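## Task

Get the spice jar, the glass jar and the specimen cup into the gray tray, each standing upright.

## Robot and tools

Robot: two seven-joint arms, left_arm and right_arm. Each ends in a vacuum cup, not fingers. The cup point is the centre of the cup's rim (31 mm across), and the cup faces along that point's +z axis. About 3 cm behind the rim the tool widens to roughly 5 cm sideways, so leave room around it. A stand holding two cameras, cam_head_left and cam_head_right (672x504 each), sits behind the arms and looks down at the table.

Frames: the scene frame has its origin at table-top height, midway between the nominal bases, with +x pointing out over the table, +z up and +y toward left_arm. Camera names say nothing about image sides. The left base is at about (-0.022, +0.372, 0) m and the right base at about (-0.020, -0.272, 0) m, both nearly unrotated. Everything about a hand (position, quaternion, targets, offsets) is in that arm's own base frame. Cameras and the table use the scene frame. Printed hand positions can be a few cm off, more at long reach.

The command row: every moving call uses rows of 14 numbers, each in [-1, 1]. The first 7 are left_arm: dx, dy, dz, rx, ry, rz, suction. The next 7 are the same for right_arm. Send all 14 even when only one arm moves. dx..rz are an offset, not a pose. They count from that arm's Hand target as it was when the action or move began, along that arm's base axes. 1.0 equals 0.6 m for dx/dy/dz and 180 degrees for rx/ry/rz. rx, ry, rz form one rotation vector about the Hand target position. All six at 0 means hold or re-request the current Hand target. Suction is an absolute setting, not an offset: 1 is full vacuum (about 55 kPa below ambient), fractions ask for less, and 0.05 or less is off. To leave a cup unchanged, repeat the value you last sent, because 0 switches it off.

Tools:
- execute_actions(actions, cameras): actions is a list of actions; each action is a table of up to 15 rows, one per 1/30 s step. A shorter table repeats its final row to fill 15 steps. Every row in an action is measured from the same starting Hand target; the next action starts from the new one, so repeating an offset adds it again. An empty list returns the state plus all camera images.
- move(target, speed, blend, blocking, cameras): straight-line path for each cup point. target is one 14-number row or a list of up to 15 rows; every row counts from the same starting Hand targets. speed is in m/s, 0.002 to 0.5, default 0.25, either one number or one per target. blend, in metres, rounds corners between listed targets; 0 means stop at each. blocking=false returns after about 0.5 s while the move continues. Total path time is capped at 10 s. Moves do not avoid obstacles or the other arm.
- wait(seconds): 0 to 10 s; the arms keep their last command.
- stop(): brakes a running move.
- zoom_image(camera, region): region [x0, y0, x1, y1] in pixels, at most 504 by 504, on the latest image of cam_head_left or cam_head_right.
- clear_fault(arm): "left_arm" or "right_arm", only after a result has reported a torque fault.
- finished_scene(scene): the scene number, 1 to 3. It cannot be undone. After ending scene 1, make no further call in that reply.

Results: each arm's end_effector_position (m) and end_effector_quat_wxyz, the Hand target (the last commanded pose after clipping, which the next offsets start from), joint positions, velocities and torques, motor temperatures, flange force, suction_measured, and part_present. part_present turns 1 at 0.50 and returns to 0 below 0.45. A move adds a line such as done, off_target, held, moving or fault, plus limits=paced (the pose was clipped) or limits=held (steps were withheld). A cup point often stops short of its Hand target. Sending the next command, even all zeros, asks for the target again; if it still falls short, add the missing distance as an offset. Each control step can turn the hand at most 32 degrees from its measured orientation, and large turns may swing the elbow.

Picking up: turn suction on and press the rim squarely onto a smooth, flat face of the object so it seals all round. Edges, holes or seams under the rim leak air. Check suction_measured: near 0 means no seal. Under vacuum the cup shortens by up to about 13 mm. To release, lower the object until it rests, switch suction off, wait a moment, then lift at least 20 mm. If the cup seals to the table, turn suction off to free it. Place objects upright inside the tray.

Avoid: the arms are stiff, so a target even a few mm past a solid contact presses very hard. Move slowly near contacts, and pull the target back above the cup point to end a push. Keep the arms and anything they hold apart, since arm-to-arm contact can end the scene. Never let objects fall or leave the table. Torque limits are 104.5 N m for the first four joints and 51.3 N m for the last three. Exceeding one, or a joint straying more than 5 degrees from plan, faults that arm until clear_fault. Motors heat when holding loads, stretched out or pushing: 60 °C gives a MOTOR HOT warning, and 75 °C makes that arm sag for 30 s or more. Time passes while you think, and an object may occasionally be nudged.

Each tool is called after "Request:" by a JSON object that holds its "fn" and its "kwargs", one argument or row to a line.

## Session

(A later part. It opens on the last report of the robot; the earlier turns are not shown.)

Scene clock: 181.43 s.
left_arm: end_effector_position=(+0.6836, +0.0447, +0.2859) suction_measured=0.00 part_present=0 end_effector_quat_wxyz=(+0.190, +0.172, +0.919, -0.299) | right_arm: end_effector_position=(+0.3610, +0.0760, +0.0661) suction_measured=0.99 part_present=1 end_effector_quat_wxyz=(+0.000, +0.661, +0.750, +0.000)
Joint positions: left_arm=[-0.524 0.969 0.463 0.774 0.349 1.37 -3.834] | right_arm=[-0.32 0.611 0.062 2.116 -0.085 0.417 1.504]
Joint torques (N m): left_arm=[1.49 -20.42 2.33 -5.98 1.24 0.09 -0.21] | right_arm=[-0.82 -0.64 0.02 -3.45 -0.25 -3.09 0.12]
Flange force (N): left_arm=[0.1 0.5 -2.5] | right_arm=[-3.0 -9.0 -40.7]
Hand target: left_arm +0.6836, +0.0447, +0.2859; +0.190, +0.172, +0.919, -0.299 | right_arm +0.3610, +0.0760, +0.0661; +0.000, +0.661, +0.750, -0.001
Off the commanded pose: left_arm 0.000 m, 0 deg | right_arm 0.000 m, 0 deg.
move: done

Request:
{"fn": "move", "kwargs": {
  "target": [0,0,0,0,0,0,0,0,0,0.0015,0,0,0,1],
  "speed": 0.02
}}

Request:
{"fn": "move", "kwargs": {
  "target": [0,0,0,0,0,0,0,0,0,0,0,0,0,0]
}}

Request:
{"fn": "wait", "kwargs": {
  "seconds": 0.4
}}

Request:
{"fn": "move", "kwargs": {
  "target": [
    [0,0,0,0,0,0,0,0,0,0.157,0,0,0,0],
    [0,0,0,0,0,0,0,0.3267,0.5733,0.157,0,0,0,0],
    [0,0,0,0,0,0,0,0.3267,0.5733,0.07,0,0,0,0]
  ],
  "speed": [0.15,0.25,0.1],
  "blend": [0.02,0.02,0],
  "cameras": ["all"]
}}

Request:
{"fn": "zoom_image", "kwargs": {
  "camera": "cam_head_left",
  "region": [240, 220, 320, 300]
}}

Request:
{"fn": "zoom_image", "kwargs": {
  "camera": "cam_head_right",
  "region": [240, 220, 320, 300]
}}

Scene clock: 191.80 s.
left_arm: end_effector_position=(+0.6836, +0.0447, +0.2859) suction_measured=0.00 part_present=0 end_effector_quat_wxyz=(+0.190, +0.172, +0.919, -0.299) | right_arm: end_effector_position=(+0.3610, +0.0760, +0.0669) suction_measured=0.98 part_present=1 end_effector_quat_wxyz=(+0.000, +0.661, +0.750, -0.001)
Joint positions: left_arm=[-0.524 0.969 0.463 0.774 0.349 1.37 -3.834] | right_arm=[-0.321 0.609 0.062 2.116 -0.085 0.42 1.504]
Joint torques (N m): left_arm=[1.55 -20.46 2.36 -6.01 1.21 0.08 -0.21] | right_arm=[-0.84 -11.13 0.36 -3.07 -0.21 -0.94 0.12]
Flange force (N): left_arm=[0.3 0.5 -2.5] | right_arm=[-2.3 -0.5 -7.6]
Hand target: left_arm +0.6836, +0.0447, +0.2859; +0.190, +0.172, +0.919, -0.299 | right_arm +0.3610, +0.0760, +0.0670; +0.000, +0.661, +0.750, -0.001
Off the commanded pose: left_arm 0.000 m, 0 deg | right_arm 0.000 m, 0 deg.
move: done

Scene clock: 192.30 s.
left_arm: end_effector_position=(+0.6836, +0.0447, +0.2859) suction_measured=0.00 part_present=0 end_effector_quat_wxyz=(+0.190, +0.172, +0.919, -0.299) | right_arm: end_effector_position=(+0.3610, +0.0760, +0.0670) suction_measured=0.01 part_present=0 end_effector_quat_wxyz=(+0.000, +0.661, +0.750, -0.001)
Joint positions: left_arm=[-0.524 0.969 0.463 0.774 0.349 1.37 -3.834] | right_arm=[-0.321 0.608 0.062 2.116 -0.085 0.42 1.504]
Joint torques (N m): left_arm=[1.49 -20.44 2.38 -6.04 1.21 0.08 -0.19] | right_arm=[-0.81 -9.61 0.23 -2.34 -0.2 -0.8 0.09]
Flange force (N): left_arm=[0.4 0.4 -2.5] | right_arm=[-2.3 -0.1 -11.4]
Hand target: left_arm +0.6836, +0.0447, +0.2859; +0.190, +0.172, +0.919, -0.299 | right_arm +0.3610, +0.0760, +0.0669; +0.000, +0.661, +0.750, -0.001
Off the commanded pose: left_arm 0.000 m, 0 deg | right_arm 0.000 m, 0 deg.
move: done

Scene clock: 192.70 s.
left_arm: end_effector_position=(+0.6836, +0.0447, +0.2859) suction_measured=0.00 part_present=0 end_effector_quat_wxyz=(+0.190, +0.172, +0.919, -0.299) | right_arm: end_effector_position=(+0.3610, +0.0760, +0.0670) suction_measured=0.01 part_present=0 end_effector_quat_wxyz=(+0.000, +0.661, +0.750, -0.001)
Joint positions: left_arm=[-0.524 0.969 0.463 0.774 0.349 1.37 -3.834] | right_arm=[-0.321 0.608 0.062 2.116 -0.085 0.42 1.504]
Joint torques (N m): left_arm=[1.45 -20.46 2.36 -6 1.23 0.1 -0.19] | right_arm=[-0.83 -9.56 0.26 -2.39 -0.26 -0.78 0.08]
Flange force (N): left_arm=[0.1 0.5 -2.4] | right_arm=[-2.4 -0.4 -11.4]
Hand target: left_arm +0.6836, +0.0447, +0.2859; +0.190, +0.172, +0.919, -0.299 | right_arm +0.3610, +0.0760, +0.0670; +0.000, +0.661, +0.750, -0.001
Tool commands: left_gripper/suction=+0.0 right_gripper/suction=+0.0
Off the commanded pose: left_arm 0.000 m, 0 deg | right_arm 0.000 m, 0 deg.
wait: 0.40 s; at rest by 0.17 s

Scene clock: 195.77 s.
left_arm: end_effector_position=(+0.6836, +0.0447, +0.2859) suction_measured=0.00 part_present=0 end_effector_quat_wxyz=(+0.190, +0.172, +0.919, -0.299) | right_arm: end_effector_position=(+0.5570, +0.4199, +0.1089) suction_measured=0.01 part_present=0 end_effector_quat_wxyz=(+0.000, +0.661, +0.750, -0.001)
Joint positions: left_arm=[-0.524 0.969 0.463 0.774 0.349 1.37 -3.834] | right_arm=[-0.702 1.18 0.08 0.586 -0.075 1.378 1.04]
Joint torques (N m): left_arm=[1.47 -20.44 2.37 -6.07 1.21 0.04 -0.2] | right_arm=[-0.72 -23.88 0.78 -6.43 -0.22 -0.08 0.1]
Flange force (N): left_arm=[0.4 0.3 -2.5] | right_arm=[3.0 7.0 -0.7]
Hand target: left_arm +0.6836, +0.0447, +0.2859; +0.190, +0.172, +0.919, -0.299 | right_arm +0.5570, +0.4199, +0.1090; +0.000, +0.661, +0.750, -0.001
Off the commanded pose: left_arm 0.000 m, 0 deg | right_arm 0.000 m, 0 deg.
move: done

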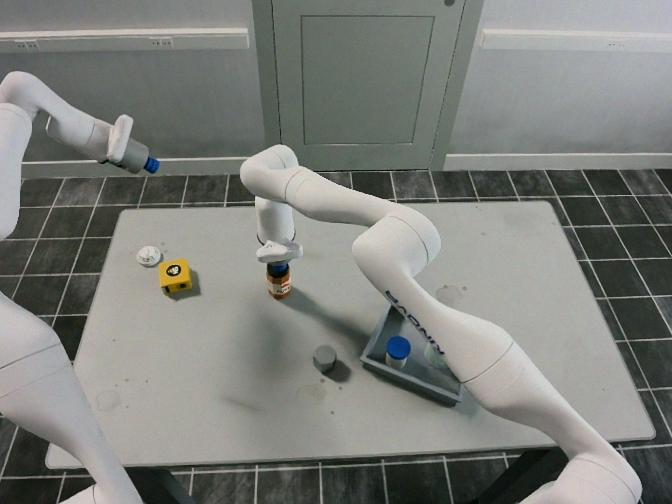

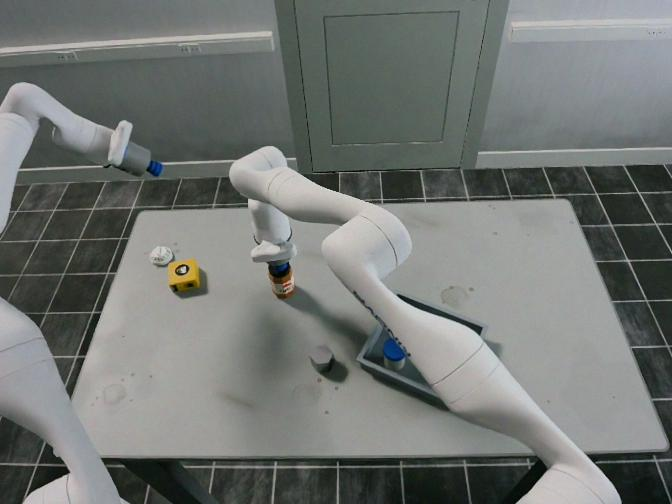

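Scaled by 6.300 from the camera's 672x504 image, which has a finer 960x720 frame.

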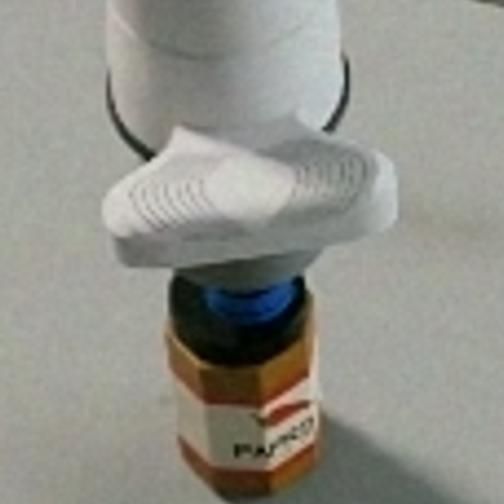

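Scaled by 6.300 from the camera's 672x504 image, which has a finer 960x720 frame.

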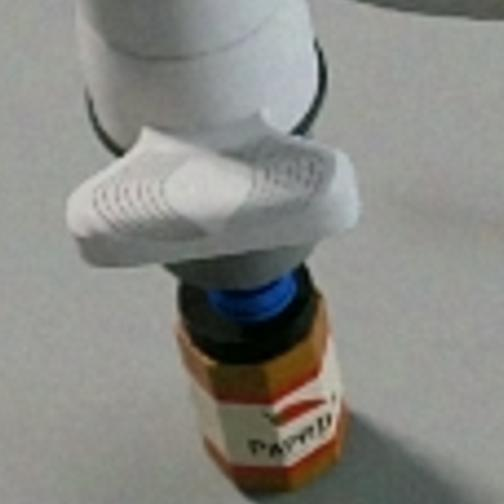

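Request:
{"fn": "move", "kwargs": {
  "target": [0,0,0,0,0,0,0,0.009,0.009,-0.015,0,0,0,0],
  "speed": 0.08,
  "cameras": ["all"]
}}

Request:
{"fn": "zoom_image", "kwargs": {
  "camera": "cam_head_left",
  "region": [250, 240, 310, 300]
}}

Request:
{"fn": "zoom_image", "kwargs": {
  "camera": "cam_head_right",
  "region": [250, 240, 310, 300]
}}

Scene clock: 208.83 s.
left_arm: end_effector_position=(+0.6836, +0.0447, +0.2859) suction_measured=0.00 part_present=0 end_effector_quat_wxyz=(+0.190, +0.172, +0.919, -0.299) | right_arm: end_effector_position=(+0.5624, +0.4253, +0.1000) suction_measured=0.01 part_present=0 end_effector_quat_wxyz=(+0.000, +0.661, +0.750, -0.001)
Joint positions: left_arm=[-0.524 0.969 0.463 0.774 0.349 1.37 -3.834] | right_arm=[-0.701 1.221 0.081 0.522 -0.077 1.401 1.037]
Joint torques (N m): left_arm=[1.54 -20.39 2.37 -5.94 1.22 0.09 -0.24] | right_arm=[-0.72 -24.21 0.73 -6.39 -0.19 -0.12 0.09]
Flange force (N): left_arm=[-0.1 0.5 -2.6] | right_arm=no reading
Hand target: left_arm +0.6836, +0.0447, +0.2859; +0.190, +0.172, +0.919, -0.299 | right_arm +0.5624, +0.4253, +0.1000; +0.000, +0.661, +0.750, -0.001
Off the commanded pose: left_arm 0.000 m, 0 deg | right_arm 0.000 m, 0 deg.
move: done

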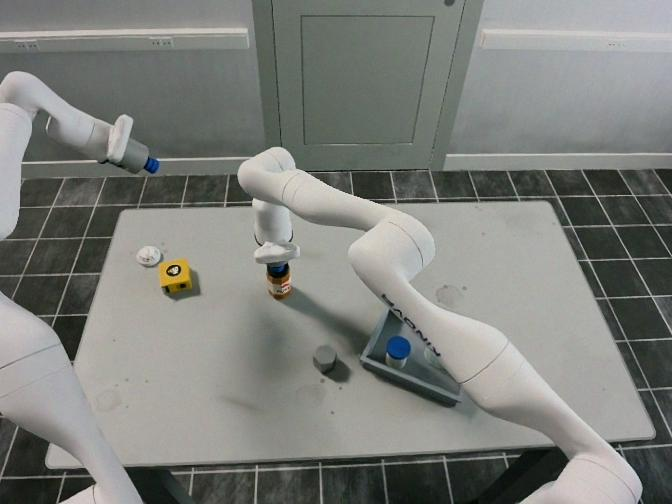

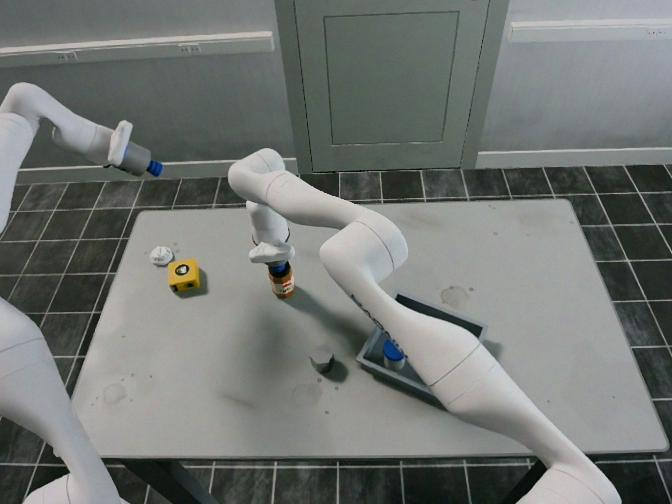

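Scaled by 8.400 from the camera's 672x504 image, which has a finer 960x720 frame.

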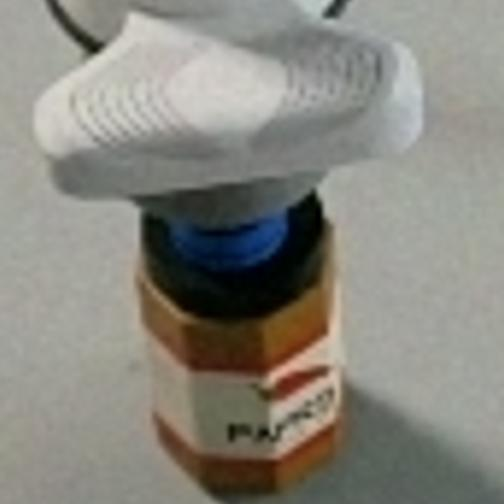

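Scaled by 8.400 from the camera's 672x504 image, which has a finer 960x720 frame.

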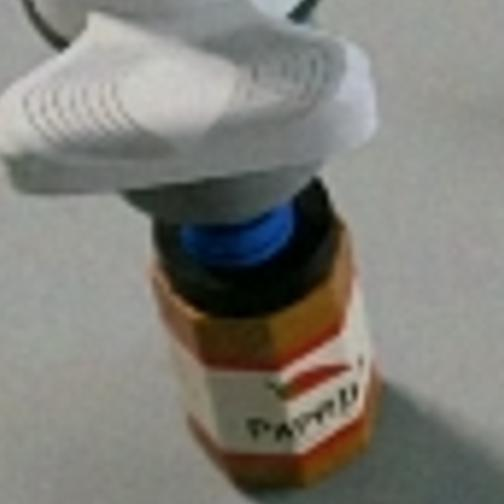

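Request:
{"fn": "move", "kwargs": {
  "target": [
    [0,0,0,0,0,0,0,0.003,-0.0015,-0.008,0,0,0,1],
    [0,0,0,0,0,0,0,0.003,-0.0015,-0.0125,0,0,0,1]
  ],
  "speed": [0.03,0.02]
}}

Request:
{"fn": "wait", "kwargs": {
  "seconds": 0.5
}}

Scene clock: 217.37 s.
left_arm: end_effector_position=(+0.6836, +0.0447, +0.2859) suction_measured=0.00 part_present=0 end_effector_quat_wxyz=(+0.190, +0.172, +0.919, -0.299) | right_arm: end_effector_position=(+0.5643, +0.4244, +0.0924) suction_measured=0.54 part_present=1 end_effector_quat_wxyz=(+0.000, +0.661, +0.750, -0.001)
Joint positions: left_arm=[-0.524 0.969 0.463 0.774 0.349 1.37 -3.834] | right_arm=[-0.698 1.232 0.081 0.523 -0.077 1.39 1.039]
Joint torques (N m): left_arm=[1.45 -20.45 2.28 -5.98 1.19 0.07 -0.2] | right_arm=[-0.79 -24.7 0.73 -6.65 -0.18 -0.14 0.17]
Flange force (N): left_arm=[-0.1 0.6 -2.5] | right_arm=no reading
Hand target: left_arm +0.6836, +0.0447, +0.2859; +0.190, +0.172, +0.919, -0.299 | right_arm +0.5642, +0.4245, +0.0925; +0.000, +0.661, +0.750, -0.001
Off the commanded pose: left_arm 0.000 m, 0 deg | right_arm 0.000 m, 0 deg.
move: done

Scene clock: 217.87 s.
left_arm: end_effector_position=(+0.6836, +0.0447, +0.2859) suction_measured=0.00 part_present=0 end_effector_quat_wxyz=(+0.190, +0.172, +0.919, -0.299) | right_arm: end_effector_position=(+0.5642, +0.4244, +0.0924) suction_measured=0.95 part_present=1 end_effector_quat_wxyz=(+0.000, +0.661, +0.750, -0.001)
Joint positions: left_arm=[-0.524 0.969 0.463 0.774 0.349 1.37 -3.834] | right_arm=[-0.698 1.232 0.081 0.523 -0.077 1.39 1.039]
Joint torques (N m): left_arm=[1.53 -20.41 2.27 -5.97 1.17 0.09 -0.2] | right_arm=[-0.78 -24.62 0.76 -6.58 -0.21 -0.14 0.13]
Flange force (N): left_arm=[0.2 0.4 -2.6] | right_arm=no reading
Hand target: left_arm +0.6836, +0.0447, +0.2859; +0.190, +0.172, +0.919, -0.299 | right_arm +0.5642, +0.4244, +0.0925; +0.000, +0.661, +0.750, -0.001
Tool commands: left_gripper/suction=+0.0 right_gripper/suction=+1.0
Off the commanded pose: left_arm 0.000 m, 0 deg | right_arm 0.000 m, 0 deg.
wait: 0.50 s; at rest by 0.17 s

Request:
{"fn": "move", "kwargs": {
  "target": [
    [0,0,0,0,0,0,0,0,0,0.146,0,0,0,1],
    [0,0,0,0,0,0,0,-0.232,-0.4774,0.146,0,0,0,1],
    [0,0,0,0,0,0,0,-0.232,-0.4774,0.017,0,0,0,1]
  ],
  "speed": [0.12,0.2,0.08],
  "blend": [0.02,0.02,0],
  "cameras": ["all"]
}}

Request:
{"fn": "zoom_image", "kwargs": {
  "camera": "cam_head_left",
  "region": [350, 270, 500, 410]
}}

Scene clock: 226.80 s.
left_arm: end_effector_position=(+0.6836, +0.0447, +0.2859) suction_measured=0.00 part_present=0 end_effector_quat_wxyz=(+0.190, +0.172, +0.919, -0.299) | right_arm: end_effector_position=(+0.4250, +0.1380, +0.1027) suction_measured=1.00 part_present=1 end_effector_quat_wxyz=(+0.000, +0.661, +0.750, -0.001)
Joint positions: left_arm=[-0.524 0.969 0.463 0.774 0.349 1.37 -3.834] | right_arm=[-0.419 0.635 0.072 1.831 -0.067 0.678 1.388]
Joint torques (N m): left_arm=[1.48 -20.45 2.33 -6 1.23 0.13 -0.22] | right_arm=[-0.71 -15.41 0.59 -3.95 -0.15 -0.05 0.1]
Flange force (N): left_arm=[0.2 0.4 -2.4] | right_arm=[-0.9 2.8 0.3]
Hand target: left_arm +0.6836, +0.0447, +0.2859; +0.190, +0.172, +0.919, -0.299 | right_arm +0.4250, +0.1380, +0.1026; +0.000, +0.661, +0.750, -0.001
Off the commanded pose: left_arm 0.000 m, 0 deg | right_arm 0.000 m, 0 deg.
move: done

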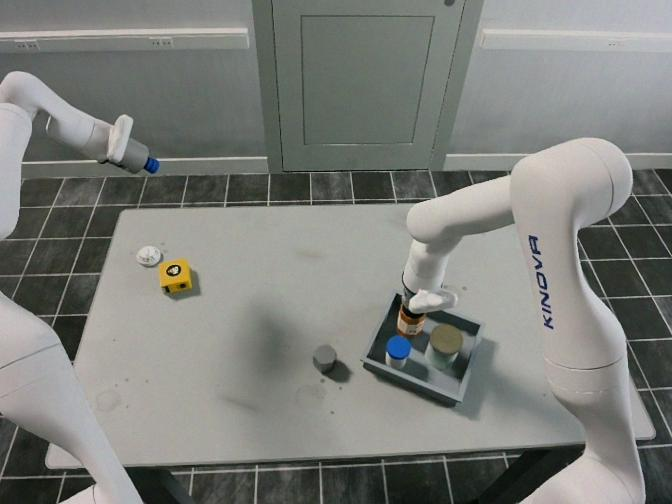

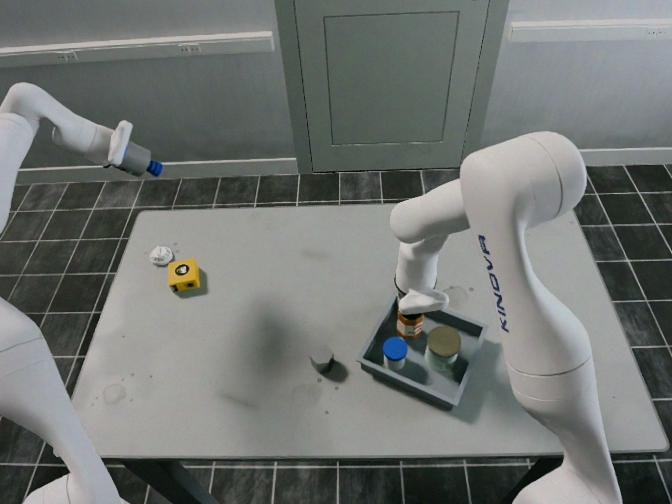

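Scaled by 3.360 from the camera's 672x504 image, which has a finer 960x720 frame.

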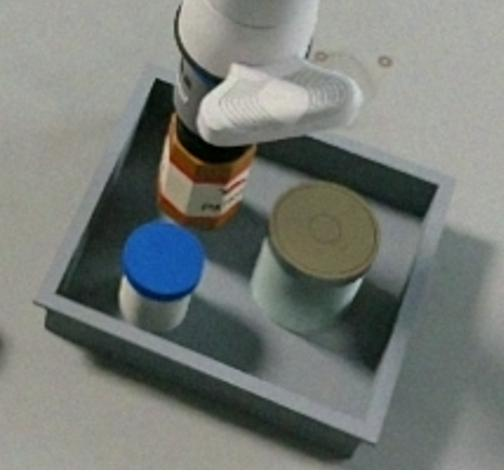

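Request:
{"fn": "move", "kwargs": {
  "target": [
    [0,0,0,0,0,0,0,0,0,-0.023,0,0,0,1],
    [0,0,0,0,0,0,0,0,0,-0.0275,0,0,0,1]
  ],
  "speed": [0.05,0.015]
}}

Scene clock: 232.27 s.
left_arm: end_effector_position=(+0.6836, +0.0447, +0.2859) suction_measured=0.00 part_present=0 end_effector_quat_wxyz=(+0.190, +0.172, +0.919, -0.299) | right_arm: end_effector_position=(+0.4250, +0.1380, +0.0862) suction_measured=0.99 part_present=1 end_effector_quat_wxyz=(+0.000, +0.661, +0.750, -0.001)
Joint positions: left_arm=[-0.524 0.969 0.463 0.774 0.349 1.37 -3.834] | right_arm=[-0.416 0.667 0.068 1.842 -0.07 0.635 1.39]
Joint torques (N m): left_arm=[1.46 -20.43 2.36 -6.02 1.21 0.06 -0.19] | right_arm=[-0.7 -15.56 0.69 -3.65 -0.2 -0.1 0.14]
Flange force (N): left_arm=[0.2 0.4 -2.5] | right_arm=[-0.9 3.0 0.1]
Hand target: left_arm +0.6836, +0.0447, +0.2859; +0.190, +0.172, +0.919, -0.299 | right_arm +0.4250, +0.1380, +0.0862; +0.000, +0.661, +0.750, -0.001
Off the commanded pose: left_arm 0.000 m, 0 deg | right_arm 0.000 m, 0 deg.
move: done

Request:
{"fn": "move", "kwargs": {
  "target": [0,0,0,0,0,0,0,0,0,-0.0025,0,0,0,1],
  "speed": 0.015
}}

Scene clock: 236.00 s.
left_arm: end_effector_position=(+0.6836, +0.0447, +0.2859) suction_measured=0.00 part_present=0 end_effector_quat_wxyz=(+0.190, +0.172, +0.919, -0.299) | right_arm: end_effector_position=(+0.4250, +0.1380, +0.0847) suction_measured=0.98 part_present=1 end_effector_quat_wxyz=(+0.000, +0.661, +0.750, -0.001)
Joint positions: left_arm=[-0.524 0.969 0.463 0.774 0.349 1.37 -3.834] | right_arm=[-0.416 0.67 0.068 1.843 -0.07 0.631 1.39]
Joint torques (N m): left_arm=[1.46 -20.52 2.33 -5.96 1.22 0.06 -0.19] | right_arm=[-0.75 -15.64 0.67 -3.65 -0.2 -0.08 0.11]
Flange force (N): left_arm=[-0.4 0.8 -2.5] | right_arm=[-1.0 3.0 0.3]
Hand target: left_arm +0.6836, +0.0447, +0.2859; +0.190, +0.172, +0.919, -0.299 | right_arm +0.4250, +0.1380, +0.0847; +0.000, +0.661, +0.750, -0.001
Off the commanded pose: left_arm 0.000 m, 0 deg | right_arm 0.000 m, 0 deg.
move: done

Request:
{"fn": "move", "kwargs": {
  "target": [0,0,0,0,0,0,0,0,0,-0.002,0,0,0,1],
  "speed": 0.015
}}

Scene clock: 239.00 s.
left_arm: end_effector_position=(+0.6836, +0.0447, +0.2859) suction_measured=0.00 part_present=0 end_effector_quat_wxyz=(+0.190, +0.172, +0.919, -0.299) | right_arm: end_effector_position=(+0.4251, +0.1380, +0.0835) suction_measured=0.98 part_present=1 end_effector_quat_wxyz=(+0.000, +0.661, +0.750, -0.001)
Joint positions: left_arm=[-0.524 0.969 0.463 0.774 0.349 1.37 -3.834] | right_arm=[-0.416 0.673 0.068 1.844 -0.07 0.628 1.391]
Joint torques (N m): left_arm=[1.51 -20.48 2.33 -5.95 1.23 0.13 -0.22] | right_arm=[-0.76 -13.2 0.48 -3.16 -0.21 -0.47 0.16]
Flange force (N): left_arm=[-0.1 0.7 -2.5] | right_arm=[-1.2 1.9 -5.9]
Hand target: left_arm +0.6836, +0.0447, +0.2859; +0.190, +0.172, +0.919, -0.299 | right_arm +0.4250, +0.1380, +0.0835; +0.000, +0.661, +0.750, -0.001
Off the commanded pose: left_arm 0.000 m, 0 deg | right_arm 0.000 m, 0 deg.
move: done

Contact.

Request:
{"fn": "move", "kwargs": {
  "target": [0,0,0,0,0,0,0,0,0,0,0,0,0,0]
}}

Request:
{"fn": "wait", "kwargs": {
  "seconds": 0.4
}}

Request:
{"fn": "move", "kwargs": {
  "target": [0,0,0,0,0,0,0,0,0,0.15,0,0,0,0],
  "speed": 0.12,
  "cameras": ["cam_head_left"]
}}

Scene clock: 242.87 s.
left_arm: end_effector_position=(+0.6836, +0.0447, +0.2859) suction_measured=0.00 part_present=0 end_effector_quat_wxyz=(+0.190, +0.172, +0.919, -0.299) | right_arm: end_effector_position=(+0.4250, +0.1380, +0.0835) suction_measured=0.01 part_present=0 end_effector_quat_wxyz=(+0.000, +0.661, +0.750, -0.001)
Joint positions: left_arm=[-0.524 0.969 0.463 0.774 0.349 1.37 -3.834] | right_arm=[-0.416 0.673 0.068 1.844 -0.07 0.628 1.391]
Joint torques (N m): left_arm=[1.44 -20.43 2.36 -6.04 1.26 0.1 -0.21] | right_arm=[-0.65 -10.11 0.44 -2.24 -0.2 -0.67 0.1]
Flange force (N): left_arm=[0.3 0.3 -2.4] | right_arm=[-1.2 1.0 -13.1]
Hand target: left_arm +0.6836, +0.0447, +0.2859; +0.190, +0.172, +0.919, -0.299 | right_arm +0.4250, +0.1380, +0.0835; +0.000, +0.661, +0.750, -0.001
Off the commanded pose: left_arm 0.000 m, 0 deg | right_arm 0.000 m, 0 deg.
move: done

Scene clock: 243.27 s.
left_arm: end_effector_position=(+0.6836, +0.0447, +0.2859) suction_measured=0.00 part_present=0 end_effector_quat_wxyz=(+0.190, +0.172, +0.919, -0.299) | right_arm: end_effector_position=(+0.4250, +0.1380, +0.0835) suction_measured=0.01 part_present=0 end_effector_quat_wxyz=(+0.000, +0.661, +0.750, -0.001)
Joint positions: left_arm=[-0.524 0.969 0.463 0.774 0.349 1.37 -3.834] | right_arm=[-0.416 0.673 0.068 1.844 -0.07 0.628 1.391]
Joint torques (N m): left_arm=[1.47 -20.42 2.38 -6.01 1.19 0.07 -0.21] | right_arm=[-0.68 -10.1 0.42 -2.27 -0.22 -0.7 0.12]
Flange force (N): left_arm=[0.2 0.4 -2.5] | right_arm=[-1.3 1.0 -13.3]
Hand target: left_arm +0.6836, +0.0447, +0.2859; +0.190, +0.172, +0.919, -0.299 | right_arm +0.4250, +0.1380, +0.0835; +0.000, +0.661, +0.750, -0.001
Tool commands: left_gripper/suction=+0.0 right_gripper/suction=+0.0
Off the commanded pose: left_arm 0.000 m, 0 deg | right_arm 0.000 m, 0 deg.
wait: 0.40 s; at rest by 0.17 s

Scene clock: 244.33 s.
left_arm: end_effector_position=(+0.6836, +0.0447, +0.2859) suction_measured=0.00 part_present=0 end_effector_quat_wxyz=(+0.190, +0.172, +0.919, -0.299) | right_arm: end_effector_position=(+0.4250, +0.1380, +0.1734) suction_measured=0.01 part_present=0 end_effector_quat_wxyz=(+0.000, +0.661, +0.750, -0.001)
Joint positions: left_arm=[-0.524 0.969 0.463 0.774 0.349 1.37 -3.834] | right_arm=[-0.43 0.512 0.087 1.761 -0.055 0.872 1.377]
Joint torques (N m): left_arm=[1.46 -20.4 2.36 -5.98 1.21 0.15 -0.16] | right_arm=[-0.73 -14.29 0.62 -4.74 -0.19 -0.1 0.11]
Flange force (N): left_arm=[0.3 0.4 -2.4] | right_arm=[-0.7 3.2 -0.9]
Hand target: left_arm +0.6836, +0.0447, +0.2859; +0.190, +0.172, +0.919, -0.299 | right_arm +0.4250, +0.1380, +0.1734; +0.000, +0.661, +0.750, -0.001
Off the commanded pose: left_arm 0.000 m, 0 deg | right_arm 0.000 m, 0 deg.
move: done
Images, in order (width x height): cam_head_left 672x504.

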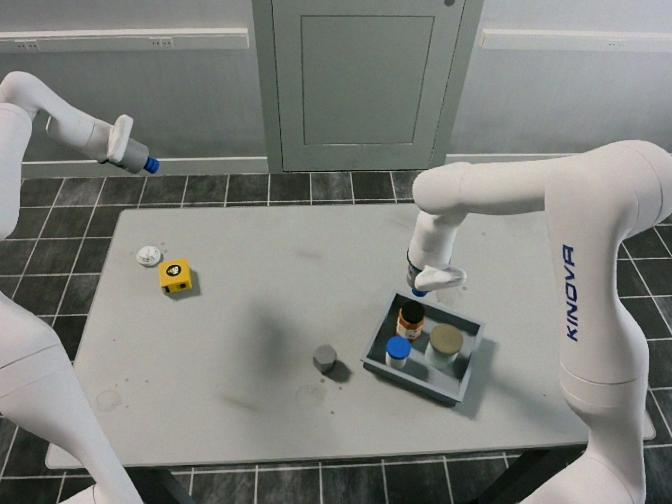

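All three upright.

Request:
{"fn": "finished_scene", "kwargs": {
  "scene": 2
}}

The scene is finished: the task was done.


## Next scene

Get the prescription vial into the gray tray, standing upright.

Request:
{"fn": "execute_actions", "kwargs": {
  "actions": []
}}

Request:
{"fn": "zoom_image", "kwargs": {
  "camera": "cam_head_left",
  "region": [120, 200, 500, 440]
}}

Request:
{"fn": "zoom_image", "kwargs": {
  "camera": "cam_head_right",
  "region": [120, 200, 500, 440]
}}

Scene clock: 0.00 s.
left_arm: end_effector_position=(+0.2980, -0.0530, +0.1046) suction_measured=0.01 part_present=0 end_effector_quat_wxyz=(+0.006, -0.172, +0.967, +0.188) | right_arm: end_effector_position=(+0.1655, +0.3901, +0.3522) suction_measured=0.00 part_present=0 end_effector_quat_wxyz=(-0.423, +0.813, +0.398, +0.030)
Joint positions: left_arm=[0.459 0.537 -0.098 2.166 -0.449 0.682 -2.034] | right_arm=[-0.745 0.117 -0.002 2.037 -1.079 0.951 0.817]
Joint velocities: within noise
Joint torques (N m): no reading
Motor temperatures (°C): left_arm=[35 32 30 32 41 44 44] | right_arm=[34 35 33 32 34 42 38]
Flange force (N): no reading
Hand target: left_arm +0.2980, -0.0530, +0.1046; +0.006, -0.172, +0.967, +0.188 | right_arm +0.1655, +0.3901, +0.3522; -0.423, +0.813, +0.398, +0.030
Tool commands: left_gripper/suction=+0.0 right_gripper/suction=+0.0

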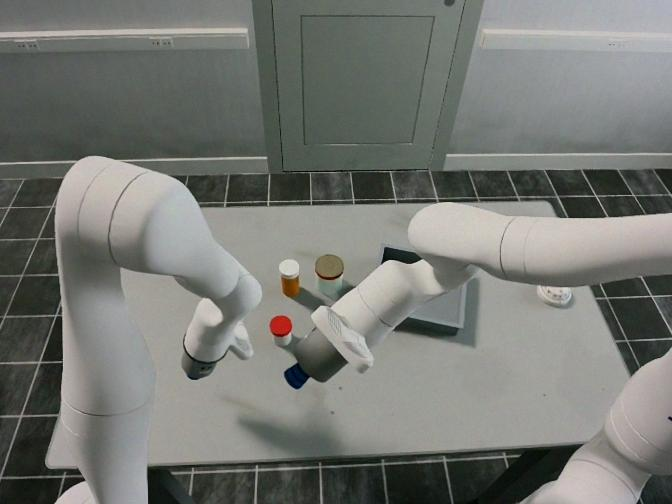

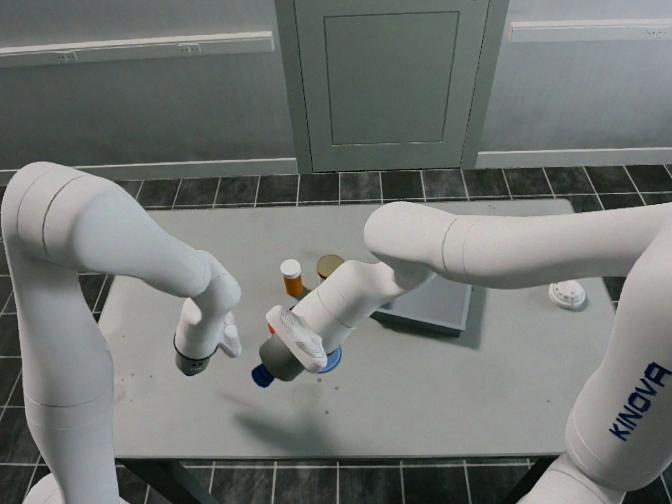

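Scaled by 1.326 from the camera's 672x504 image, which has a finer 960x720 frame.

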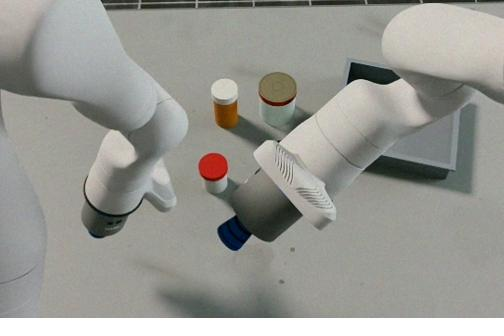

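Scaled by 1.326 from the camera's 672x504 image, which has a finer 960x720 frame.

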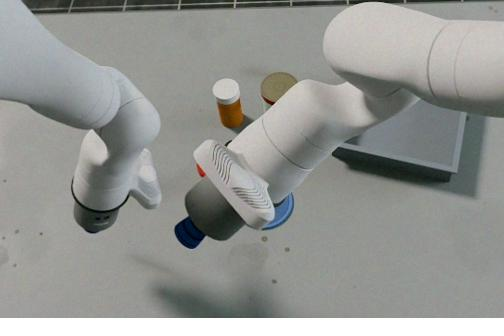

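Request:
{"fn": "move", "kwargs": {
  "target": [0,0.3,0.2,0,0,0,0,0.424,-0.433,-0.053,-0.203,-0.2,0.2335,0],
  "speed": 0.2,
  "cameras": ["all"]
}}

Request:
{"fn": "zoom_image", "kwargs": {
  "camera": "cam_head_left",
  "region": [240, 220, 500, 415]
}}

Request:
{"fn": "zoom_image", "kwargs": {
  "camera": "cam_head_right",
  "region": [240, 220, 500, 415]
}}

Scene clock: 17.23 s.
left_arm: end_effector_position=(+0.2980, +0.1270, +0.2246) suction_measured=0.01 part_present=0 end_effector_quat_wxyz=(+0.006, -0.172, +0.967, +0.188) | right_arm: end_effector_position=(+0.4199, +0.1303, +0.3204) suction_measured=0.00 part_present=0 end_effector_quat_wxyz=(-0.001, +0.661, +0.750, +0.000)
Joint positions: left_arm=[0.011 0.207 -0.202 2.119 -0.453 0.855 -2.67] | right_arm=[-0.508 0.334 0.212 1.522 -0.074 1.293 1.41]
Joint torques (N m): left_arm=[1.43 -8.68 -0.89 -4.64 -0.24 0.24 -0.18] | right_arm=[-0.71 -12.54 0.73 -6.25 -0.2 -0.1 0.11]
Flange force (N): left_arm=[-2.3 1.8 0.2] | right_arm=[-0.6 2.5 -1.7]
Hand target: left_arm +0.2980, +0.1270, +0.2246; +0.006, -0.172, +0.967, +0.188 | right_arm +0.4199, +0.1303, +0.3204; -0.001, +0.661, +0.750, +0.000
Off the commanded pose: left_arm 0.000 m, 0 deg | right_arm 0.000 m, 0 deg.
move: done

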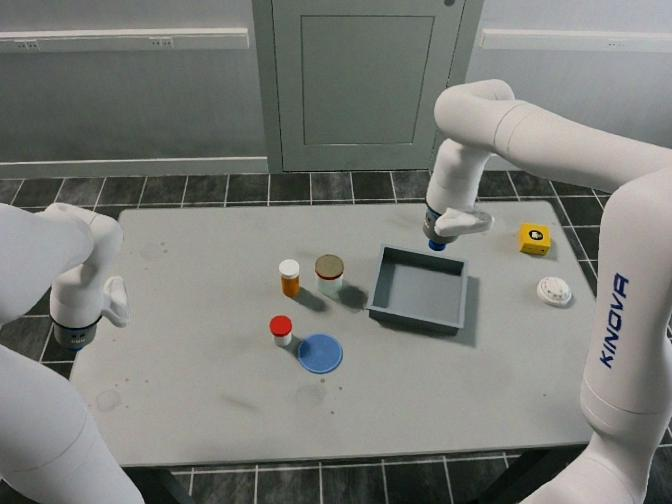

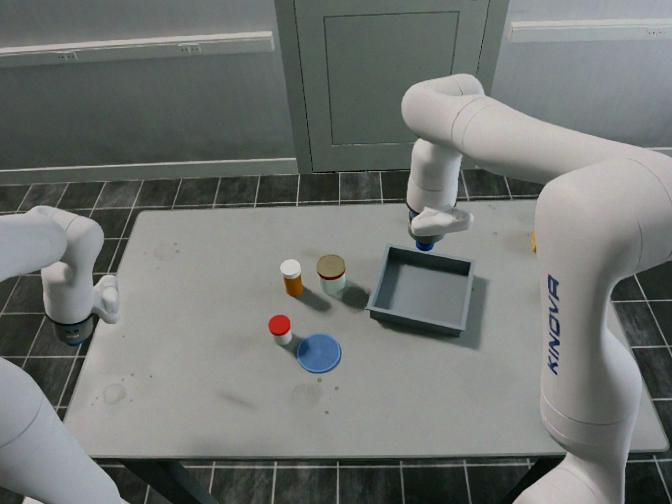

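Scaled by 1.938 from the camera's 672x504 image, which has a finer 960x720 frame.

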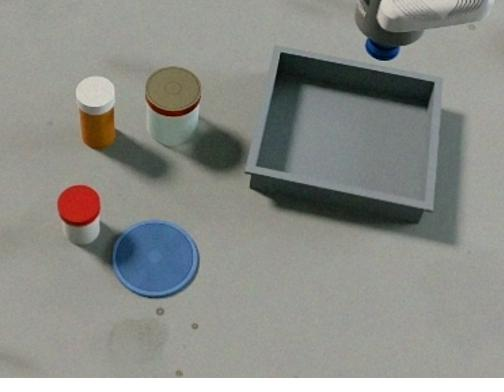

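Scaled by 1.938 from the camera's 672x504 image, which has a finer 960x720 frame.

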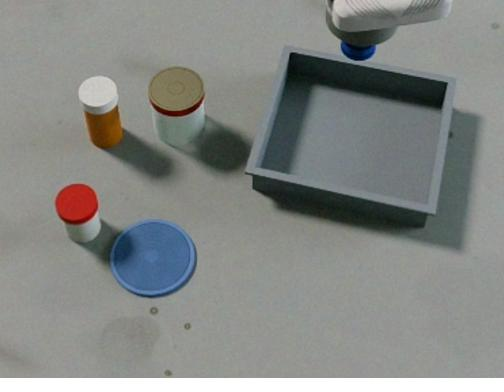

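Request:
{"fn": "move", "kwargs": {
  "target": [
    [0,0,0,0,0,0,0,0.2418,0.4445,-0.267,0,0,0,0],
    [0,0,0,0,0,0,0,0.2418,0.4445,-0.359,0,0,0,0]
  ],
  "speed": [0.22,0.1],
  "blend": [0.02,0],
  "cameras": ["all"]
}}

Request:
{"fn": "zoom_image", "kwargs": {
  "camera": "cam_head_left",
  "region": [255, 235, 325, 305]
}}

Request:
{"fn": "zoom_image", "kwargs": {
  "camera": "cam_head_right",
  "region": [255, 235, 325, 305]
}}

Scene clock: 29.73 s.
left_arm: end_effector_position=(+0.2980, +0.1270, +0.2246) suction_measured=0.01 part_present=0 end_effector_quat_wxyz=(+0.006, -0.172, +0.967, +0.188) | right_arm: end_effector_position=(+0.5649, +0.3970, +0.1050) suction_measured=0.00 part_present=0 end_effector_quat_wxyz=(-0.001, +0.661, +0.750, +0.000)
Joint positions: left_arm=[0.011 0.207 -0.202 2.119 -0.453 0.855 -2.67] | right_arm=[-0.69 1.157 0.152 0.66 -0.145 1.332 1.102]
Joint torques (N m): left_arm=[1.48 -8.66 -0.88 -4.62 -0.23 0.26 -0.2] | right_arm=[-0.71 -23.66 1.09 -6.23 -0.17 -0.1 0.1]
Flange force (N): left_arm=[-2.3 1.9 0.2] | right_arm=[3.0 7.5 -0.6]
Hand target: left_arm +0.2980, +0.1270, +0.2246; +0.006, -0.172, +0.967, +0.188 | right_arm +0.5649, +0.3970, +0.1050; -0.001, +0.661, +0.750, +0.000
Off the commanded pose: left_arm 0.000 m, 0 deg | right_arm 0.000 m, 0 deg.
move: done

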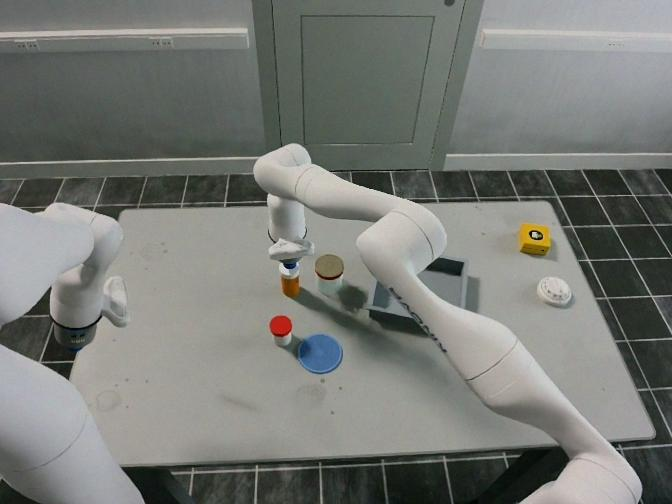

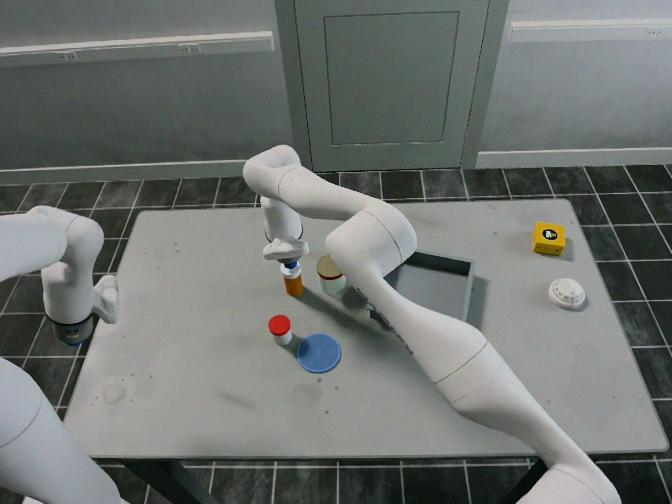

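Scaled by 7.200 from the camera's 672x504 image, which has a finer 960x720 frame.

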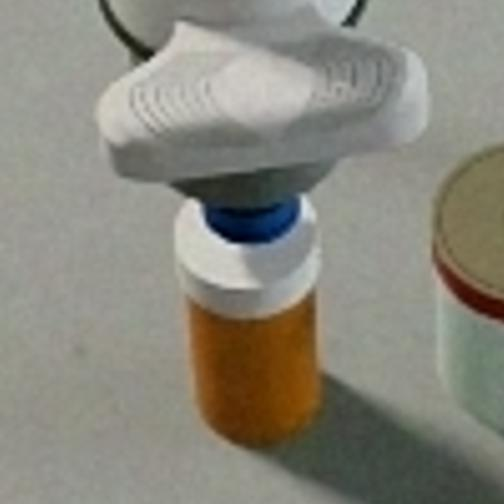

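Scaled by 7.200 from the camera's 672x504 image, which has a finer 960x720 frame.

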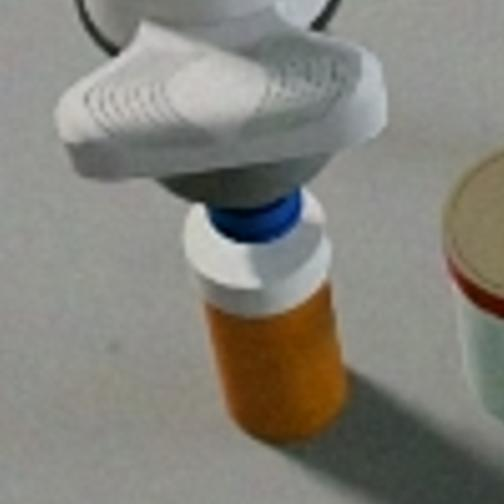

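Request:
{"fn": "move", "kwargs": {
  "target": [
    [0,0,0,0,0,0,0,0.001,0.0025,-0.022,0,0,0,1],
    [0,0,0,0,0,0,0,0.001,0.0025,-0.0275,0,0,0,1]
  ],
  "speed": [0.04,0.02]
}}

Request:
{"fn": "wait", "kwargs": {
  "seconds": 0.3
}}

Scene clock: 37.90 s.
left_arm: end_effector_position=(+0.2980, +0.1270, +0.2246) suction_measured=0.01 part_present=0 end_effector_quat_wxyz=(+0.006, -0.172, +0.967, +0.188) | right_arm: end_effector_position=(+0.5655, +0.3985, +0.0885) suction_measured=0.29 part_present=0 end_effector_quat_wxyz=(-0.001, +0.661, +0.750, +0.000)
Joint positions: left_arm=[0.011 0.207 -0.202 2.119 -0.453 0.855 -2.67] | right_arm=[-0.691 1.178 0.15 0.666 -0.146 1.305 1.102]
Joint torques (N m): left_arm=[1.45 -8.69 -0.89 -4.61 -0.26 0.23 -0.23] | right_arm=[-0.73 -24.13 0.99 -6.38 -0.25 -0.1 0.11]
Flange force (N): left_arm=[-2.4 1.7 0.1] | right_arm=[2.8 7.2 0.1]
Hand target: left_arm +0.2980, +0.1270, +0.2246; +0.006, -0.172, +0.967, +0.188 | right_arm +0.5655, +0.3985, +0.0885; -0.001, +0.661, +0.750, +0.000
Off the commanded pose: left_arm 0.000 m, 0 deg | right_arm 0.000 m, 0 deg.
move: done

Scene clock: 38.20 s.
left_arm: end_effector_position=(+0.2980, +0.1270, +0.2246) suction_measured=0.01 part_present=0 end_effector_quat_wxyz=(+0.006, -0.172, +0.967, +0.188) | right_arm: end_effector_position=(+0.5655, +0.3985, +0.0885) suction_measured=0.70 part_present=1 end_effector_quat_wxyz=(-0.001, +0.661, +0.750, +0.000)
Joint positions: left_arm=[0.011 0.207 -0.202 2.119 -0.453 0.855 -2.67] | right_arm=[-0.691 1.178 0.15 0.666 -0.146 1.305 1.102]
Joint torques (N m): left_arm=[1.55 -8.69 -0.82 -4.64 -0.22 0.25 -0.23] | right_arm=[-0.77 -24.24 1.03 -6.44 -0.18 -0.13 0.13]
Flange force (N): left_arm=[-2.3 2.0 0.4] | right_arm=[2.8 7.3 0.2]
Hand target: left_arm +0.2980, +0.1270, +0.2246; +0.006, -0.172, +0.967, +0.188 | right_arm +0.5655, +0.3985, +0.0885; -0.001, +0.661, +0.750, +0.000
Tool commands: left_gripper/suction=+0.0 right_gripper/suction=+1.0
Off the commanded pose: left_arm 0.000 m, 0 deg | right_arm 0.000 m, 0 deg.
wait: 0.30 s; at rest by 0.17 s

Request:
{"fn": "move", "kwargs": {
  "target": [
    [0,0,0,0,0,0,0,0,0,0.156,0,0,0,1],
    [0,0,0,0,0,0,0,-0.0825,-0.5008,0.156,0,0,0,1],
    [0,0,0,0,0,0,0,-0.0825,-0.5008,0.005,0,0,0,1],
    [0,0,0,0,0,0,0,-0.0825,-0.5008,-0.0145,0,0,0,1]
  ],
  "speed": [0.15,0.2,0.1,0.025],
  "blend": [0.02,0.02,0,0],
  "cameras": ["cam_head_left"]
}}

Scene clock: 47.83 s.
left_arm: end_effector_position=(+0.2980, +0.1270, +0.2246) suction_measured=0.01 part_present=0 end_effector_quat_wxyz=(+0.006, -0.172, +0.967, +0.188) | right_arm: end_effector_position=(+0.5160, +0.0980, +0.0798) suction_measured=0.95 part_present=1 end_effector_quat_wxyz=(-0.001, +0.661, +0.750, +0.000)
Joint positions: left_arm=[0.011 0.207 -0.202 2.119 -0.453 0.855 -2.67] | right_arm=[-0.316 0.805 0.137 1.556 -0.141 0.791 1.575]
Joint torques (N m): left_arm=[1.51 -8.64 -0.84 -4.64 -0.25 0.27 -0.2] | right_arm=[-0.75 -18.31 1.1 -4.48 -0.2 -0.13 0.08]
Flange force (N): left_arm=[-2.3 2.0 0.3] | right_arm=[-1.2 3.5 0.3]
Hand target: left_arm +0.2980, +0.1270, +0.2246; +0.006, -0.172, +0.967, +0.188 | right_arm +0.5160, +0.0980, +0.0798; -0.001, +0.661, +0.750, +0.000
Off the commanded pose: left_arm 0.000 m, 0 deg | right_arm 0.000 m, 0 deg.
move: done
Images, in order (width x height): cam_head_left 672x504.

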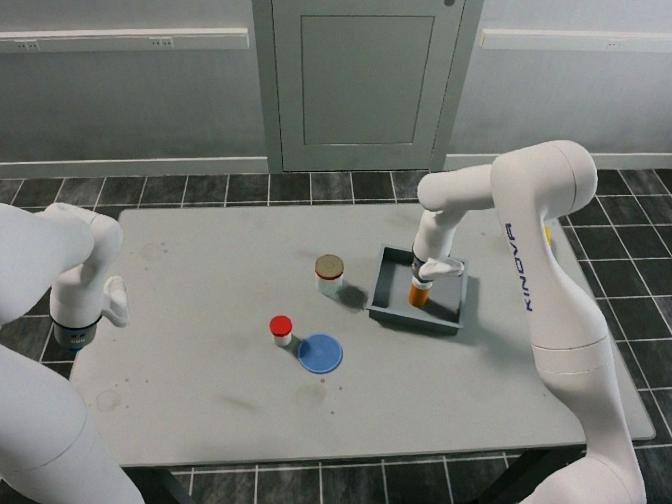

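Request:
{"fn": "move", "kwargs": {
  "target": [0,0,0,0,0,0,0,0,0,-0.003,0,0,0,1],
  "speed": 0.015
}}

Scene clock: 51.27 s.
left_arm: end_effector_position=(+0.2980, +0.1270, +0.2246) suction_measured=0.01 part_present=0 end_effector_quat_wxyz=(+0.006, -0.172, +0.967, +0.188) | right_arm: end_effector_position=(+0.5161, +0.0980, +0.0780) suction_measured=0.95 part_present=1 end_effector_quat_wxyz=(-0.001, +0.661, +0.750, +0.000)
Joint positions: left_arm=[0.011 0.207 -0.202 2.119 -0.453 0.855 -2.67] | right_arm=[-0.316 0.808 0.136 1.557 -0.142 0.787 1.576]
Joint torques (N m): left_arm=[1.5 -8.67 -0.88 -4.62 -0.25 0.27 -0.21] | right_arm=[-0.48 -5.7 0.49 -0.76 -0.11 -1.15 0.13]
Flange force (N): left_arm=[-2.4 1.9 0.3] | right_arm=[-0.8 -0.8 -25.2]
Hand target: left_arm +0.2980, +0.1270, +0.2246; +0.006, -0.172, +0.967, +0.188 | right_arm +0.5160, +0.0980, +0.0780; -0.001, +0.661, +0.750, +0.000
Off the commanded pose: left_arm 0.000 m, 0 deg | right_arm 0.000 m, 0 deg.
move: done

Contact; release.

Request:
{"fn": "move", "kwargs": {
  "target": [0,0,0,0,0,0,0,0,0,0.0012,0,0,0,1],
  "speed": 0.02
}}

Request:
{"fn": "move", "kwargs": {
  "target": [0,0,0,0,0,0,0,0,0,0,0,0,0,0]
}}

Request:
{"fn": "wait", "kwargs": {
  "seconds": 0.4
}}

Request:
{"fn": "move", "kwargs": {
  "target": [0,0,0,0,0,0,0,0,0,0.15,0,0,0,0],
  "speed": 0.12,
  "cameras": ["cam_head_left"]
}}

Scene clock: 56.23 s.
left_arm: end_effector_position=(+0.2980, +0.1270, +0.2246) suction_measured=0.01 part_present=0 end_effector_quat_wxyz=(+0.006, -0.172, +0.967, +0.188) | right_arm: end_effector_position=(+0.5160, +0.0980, +0.0787) suction_measured=0.95 part_present=1 end_effector_quat_wxyz=(-0.001, +0.661, +0.750, +0.000)
Joint positions: left_arm=[0.011 0.207 -0.202 2.119 -0.453 0.855 -2.67] | right_arm=[-0.316 0.807 0.137 1.557 -0.142 0.788 1.576]
Joint torques (N m): left_arm=[1.43 -8.64 -0.89 -4.66 -0.23 0.25 -0.25] | right_arm=[-0.62 -11.27 0.77 -2.29 -0.14 -0.56 0.09]
Flange force (N): left_arm=[-2.1 1.7 0.2] | right_arm=[-1.0 1.2 -13.6]
Hand target: left_arm +0.2980, +0.1270, +0.2246; +0.006, -0.172, +0.967, +0.188 | right_arm +0.5161, +0.0980, +0.0787; -0.001, +0.661, +0.750, +0.000
Off the commanded pose: left_arm 0.000 m, 0 deg | right_arm 0.000 m, 0 deg.
move: done

Scene clock: 56.73 s.
left_arm: end_effector_position=(+0.2980, +0.1270, +0.2246) suction_measured=0.01 part_present=0 end_effector_quat_wxyz=(+0.006, -0.172, +0.967, +0.188) | right_arm: end_effector_position=(+0.5161, +0.0981, +0.0788) suction_measured=0.00 part_present=0 end_effector_quat_wxyz=(-0.001, +0.661, +0.750, +0.000)
Joint positions: left_arm=[0.011 0.207 -0.202 2.119 -0.453 0.855 -2.67] | right_arm=[-0.316 0.807 0.137 1.557 -0.142 0.788 1.576]
Joint torques (N m): left_arm=[1.49 -8.65 -0.93 -4.64 -0.22 0.22 -0.23] | right_arm=[-0.63 -9.97 0.64 -1.87 -0.14 -0.73 0.12]
Flange force (N): left_arm=[-2.2 1.8 0.1] | right_arm=[-1.0 1.1 -16.5]
Hand target: left_arm +0.2980, +0.1270, +0.2246; +0.006, -0.172, +0.967, +0.188 | right_arm +0.5160, +0.0980, +0.0787; -0.001, +0.661, +0.750, +0.000
Off the commanded pose: left_arm 0.000 m, 0 deg | right_arm 0.000 m, 0 deg.
move: done

Scene clock: 57.13 s.
left_arm: end_effector_position=(+0.2980, +0.1270, +0.2246) suction_measured=0.01 part_present=0 end_effector_quat_wxyz=(+0.006, -0.172, +0.967, +0.188) | right_arm: end_effector_position=(+0.5161, +0.0980, +0.0787) suction_measured=0.00 part_present=0 end_effector_quat_wxyz=(-0.001, +0.661, +0.750, +0.000)
Joint positions: left_arm=[0.011 0.207 -0.202 2.119 -0.453 0.855 -2.67] | right_arm=[-0.316 0.807 0.137 1.557 -0.142 0.788 1.576]
Joint torques (N m): left_arm=[1.47 -8.64 -0.86 -4.63 -0.25 0.26 -0.24] | right_arm=[-0.64 -9.71 0.61 -1.81 -0.18 -0.76 0.11]
Flange force (N): left_arm=[-2.2 1.8 0.2] | right_arm=[-1.0 1.0 -17.0]
Hand target: left_arm +0.2980, +0.1270, +0.2246; +0.006, -0.172, +0.967, +0.188 | right_arm +0.5160, +0.0980, +0.0787; -0.001, +0.661, +0.750, +0.000
Tool commands: left_gripper/suction=+0.0 right_gripper/suction=+0.0
Off the commanded pose: left_arm 0.000 m, 0 deg | right_arm 0.000 m, 0 deg.
wait: 0.40 s; at rest by 0.17 s

Scene clock: 58.20 s.
left_arm: end_effector_position=(+0.2980, +0.1270, +0.2246) suction_measured=0.01 part_present=0 end_effector_quat_wxyz=(+0.006, -0.172, +0.967, +0.188) | right_arm: end_effector_position=(+0.5160, +0.0980, +0.1687) suction_measured=0.00 part_present=0 end_effector_quat_wxyz=(-0.001, +0.661, +0.750, +0.000)
Joint positions: left_arm=[0.011 0.207 -0.202 2.119 -0.453 0.855 -2.67] | right_arm=[-0.329 0.673 0.16 1.479 -0.12 1 1.558]
Joint torques (N m): left_arm=[1.48 -8.68 -0.86 -4.61 -0.26 0.28 -0.21] | right_arm=[-0.77 -17.13 1.03 -5.37 -0.19 -0.11 0.07]
Flange force (N): left_arm=[-2.4 1.9 0.3] | right_arm=[-1.1 3.2 -0.8]
Hand target: left_arm +0.2980, +0.1270, +0.2246; +0.006, -0.172, +0.967, +0.188 | right_arm +0.5160, +0.0980, +0.1687; -0.001, +0.661, +0.750, +0.000
Off the commanded pose: left_arm 0.000 m, 0 deg | right_arm 0.000 m, 0 deg.
move: done
Images, in order (width x height): cam_head_left 672x504.

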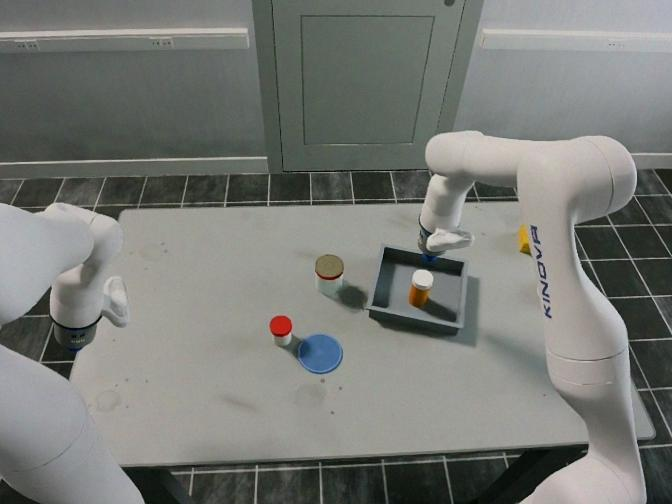

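Request:
{"fn": "finished_scene", "kwargs": {
  "scene": 3
}}

The scene is finished: the task was done.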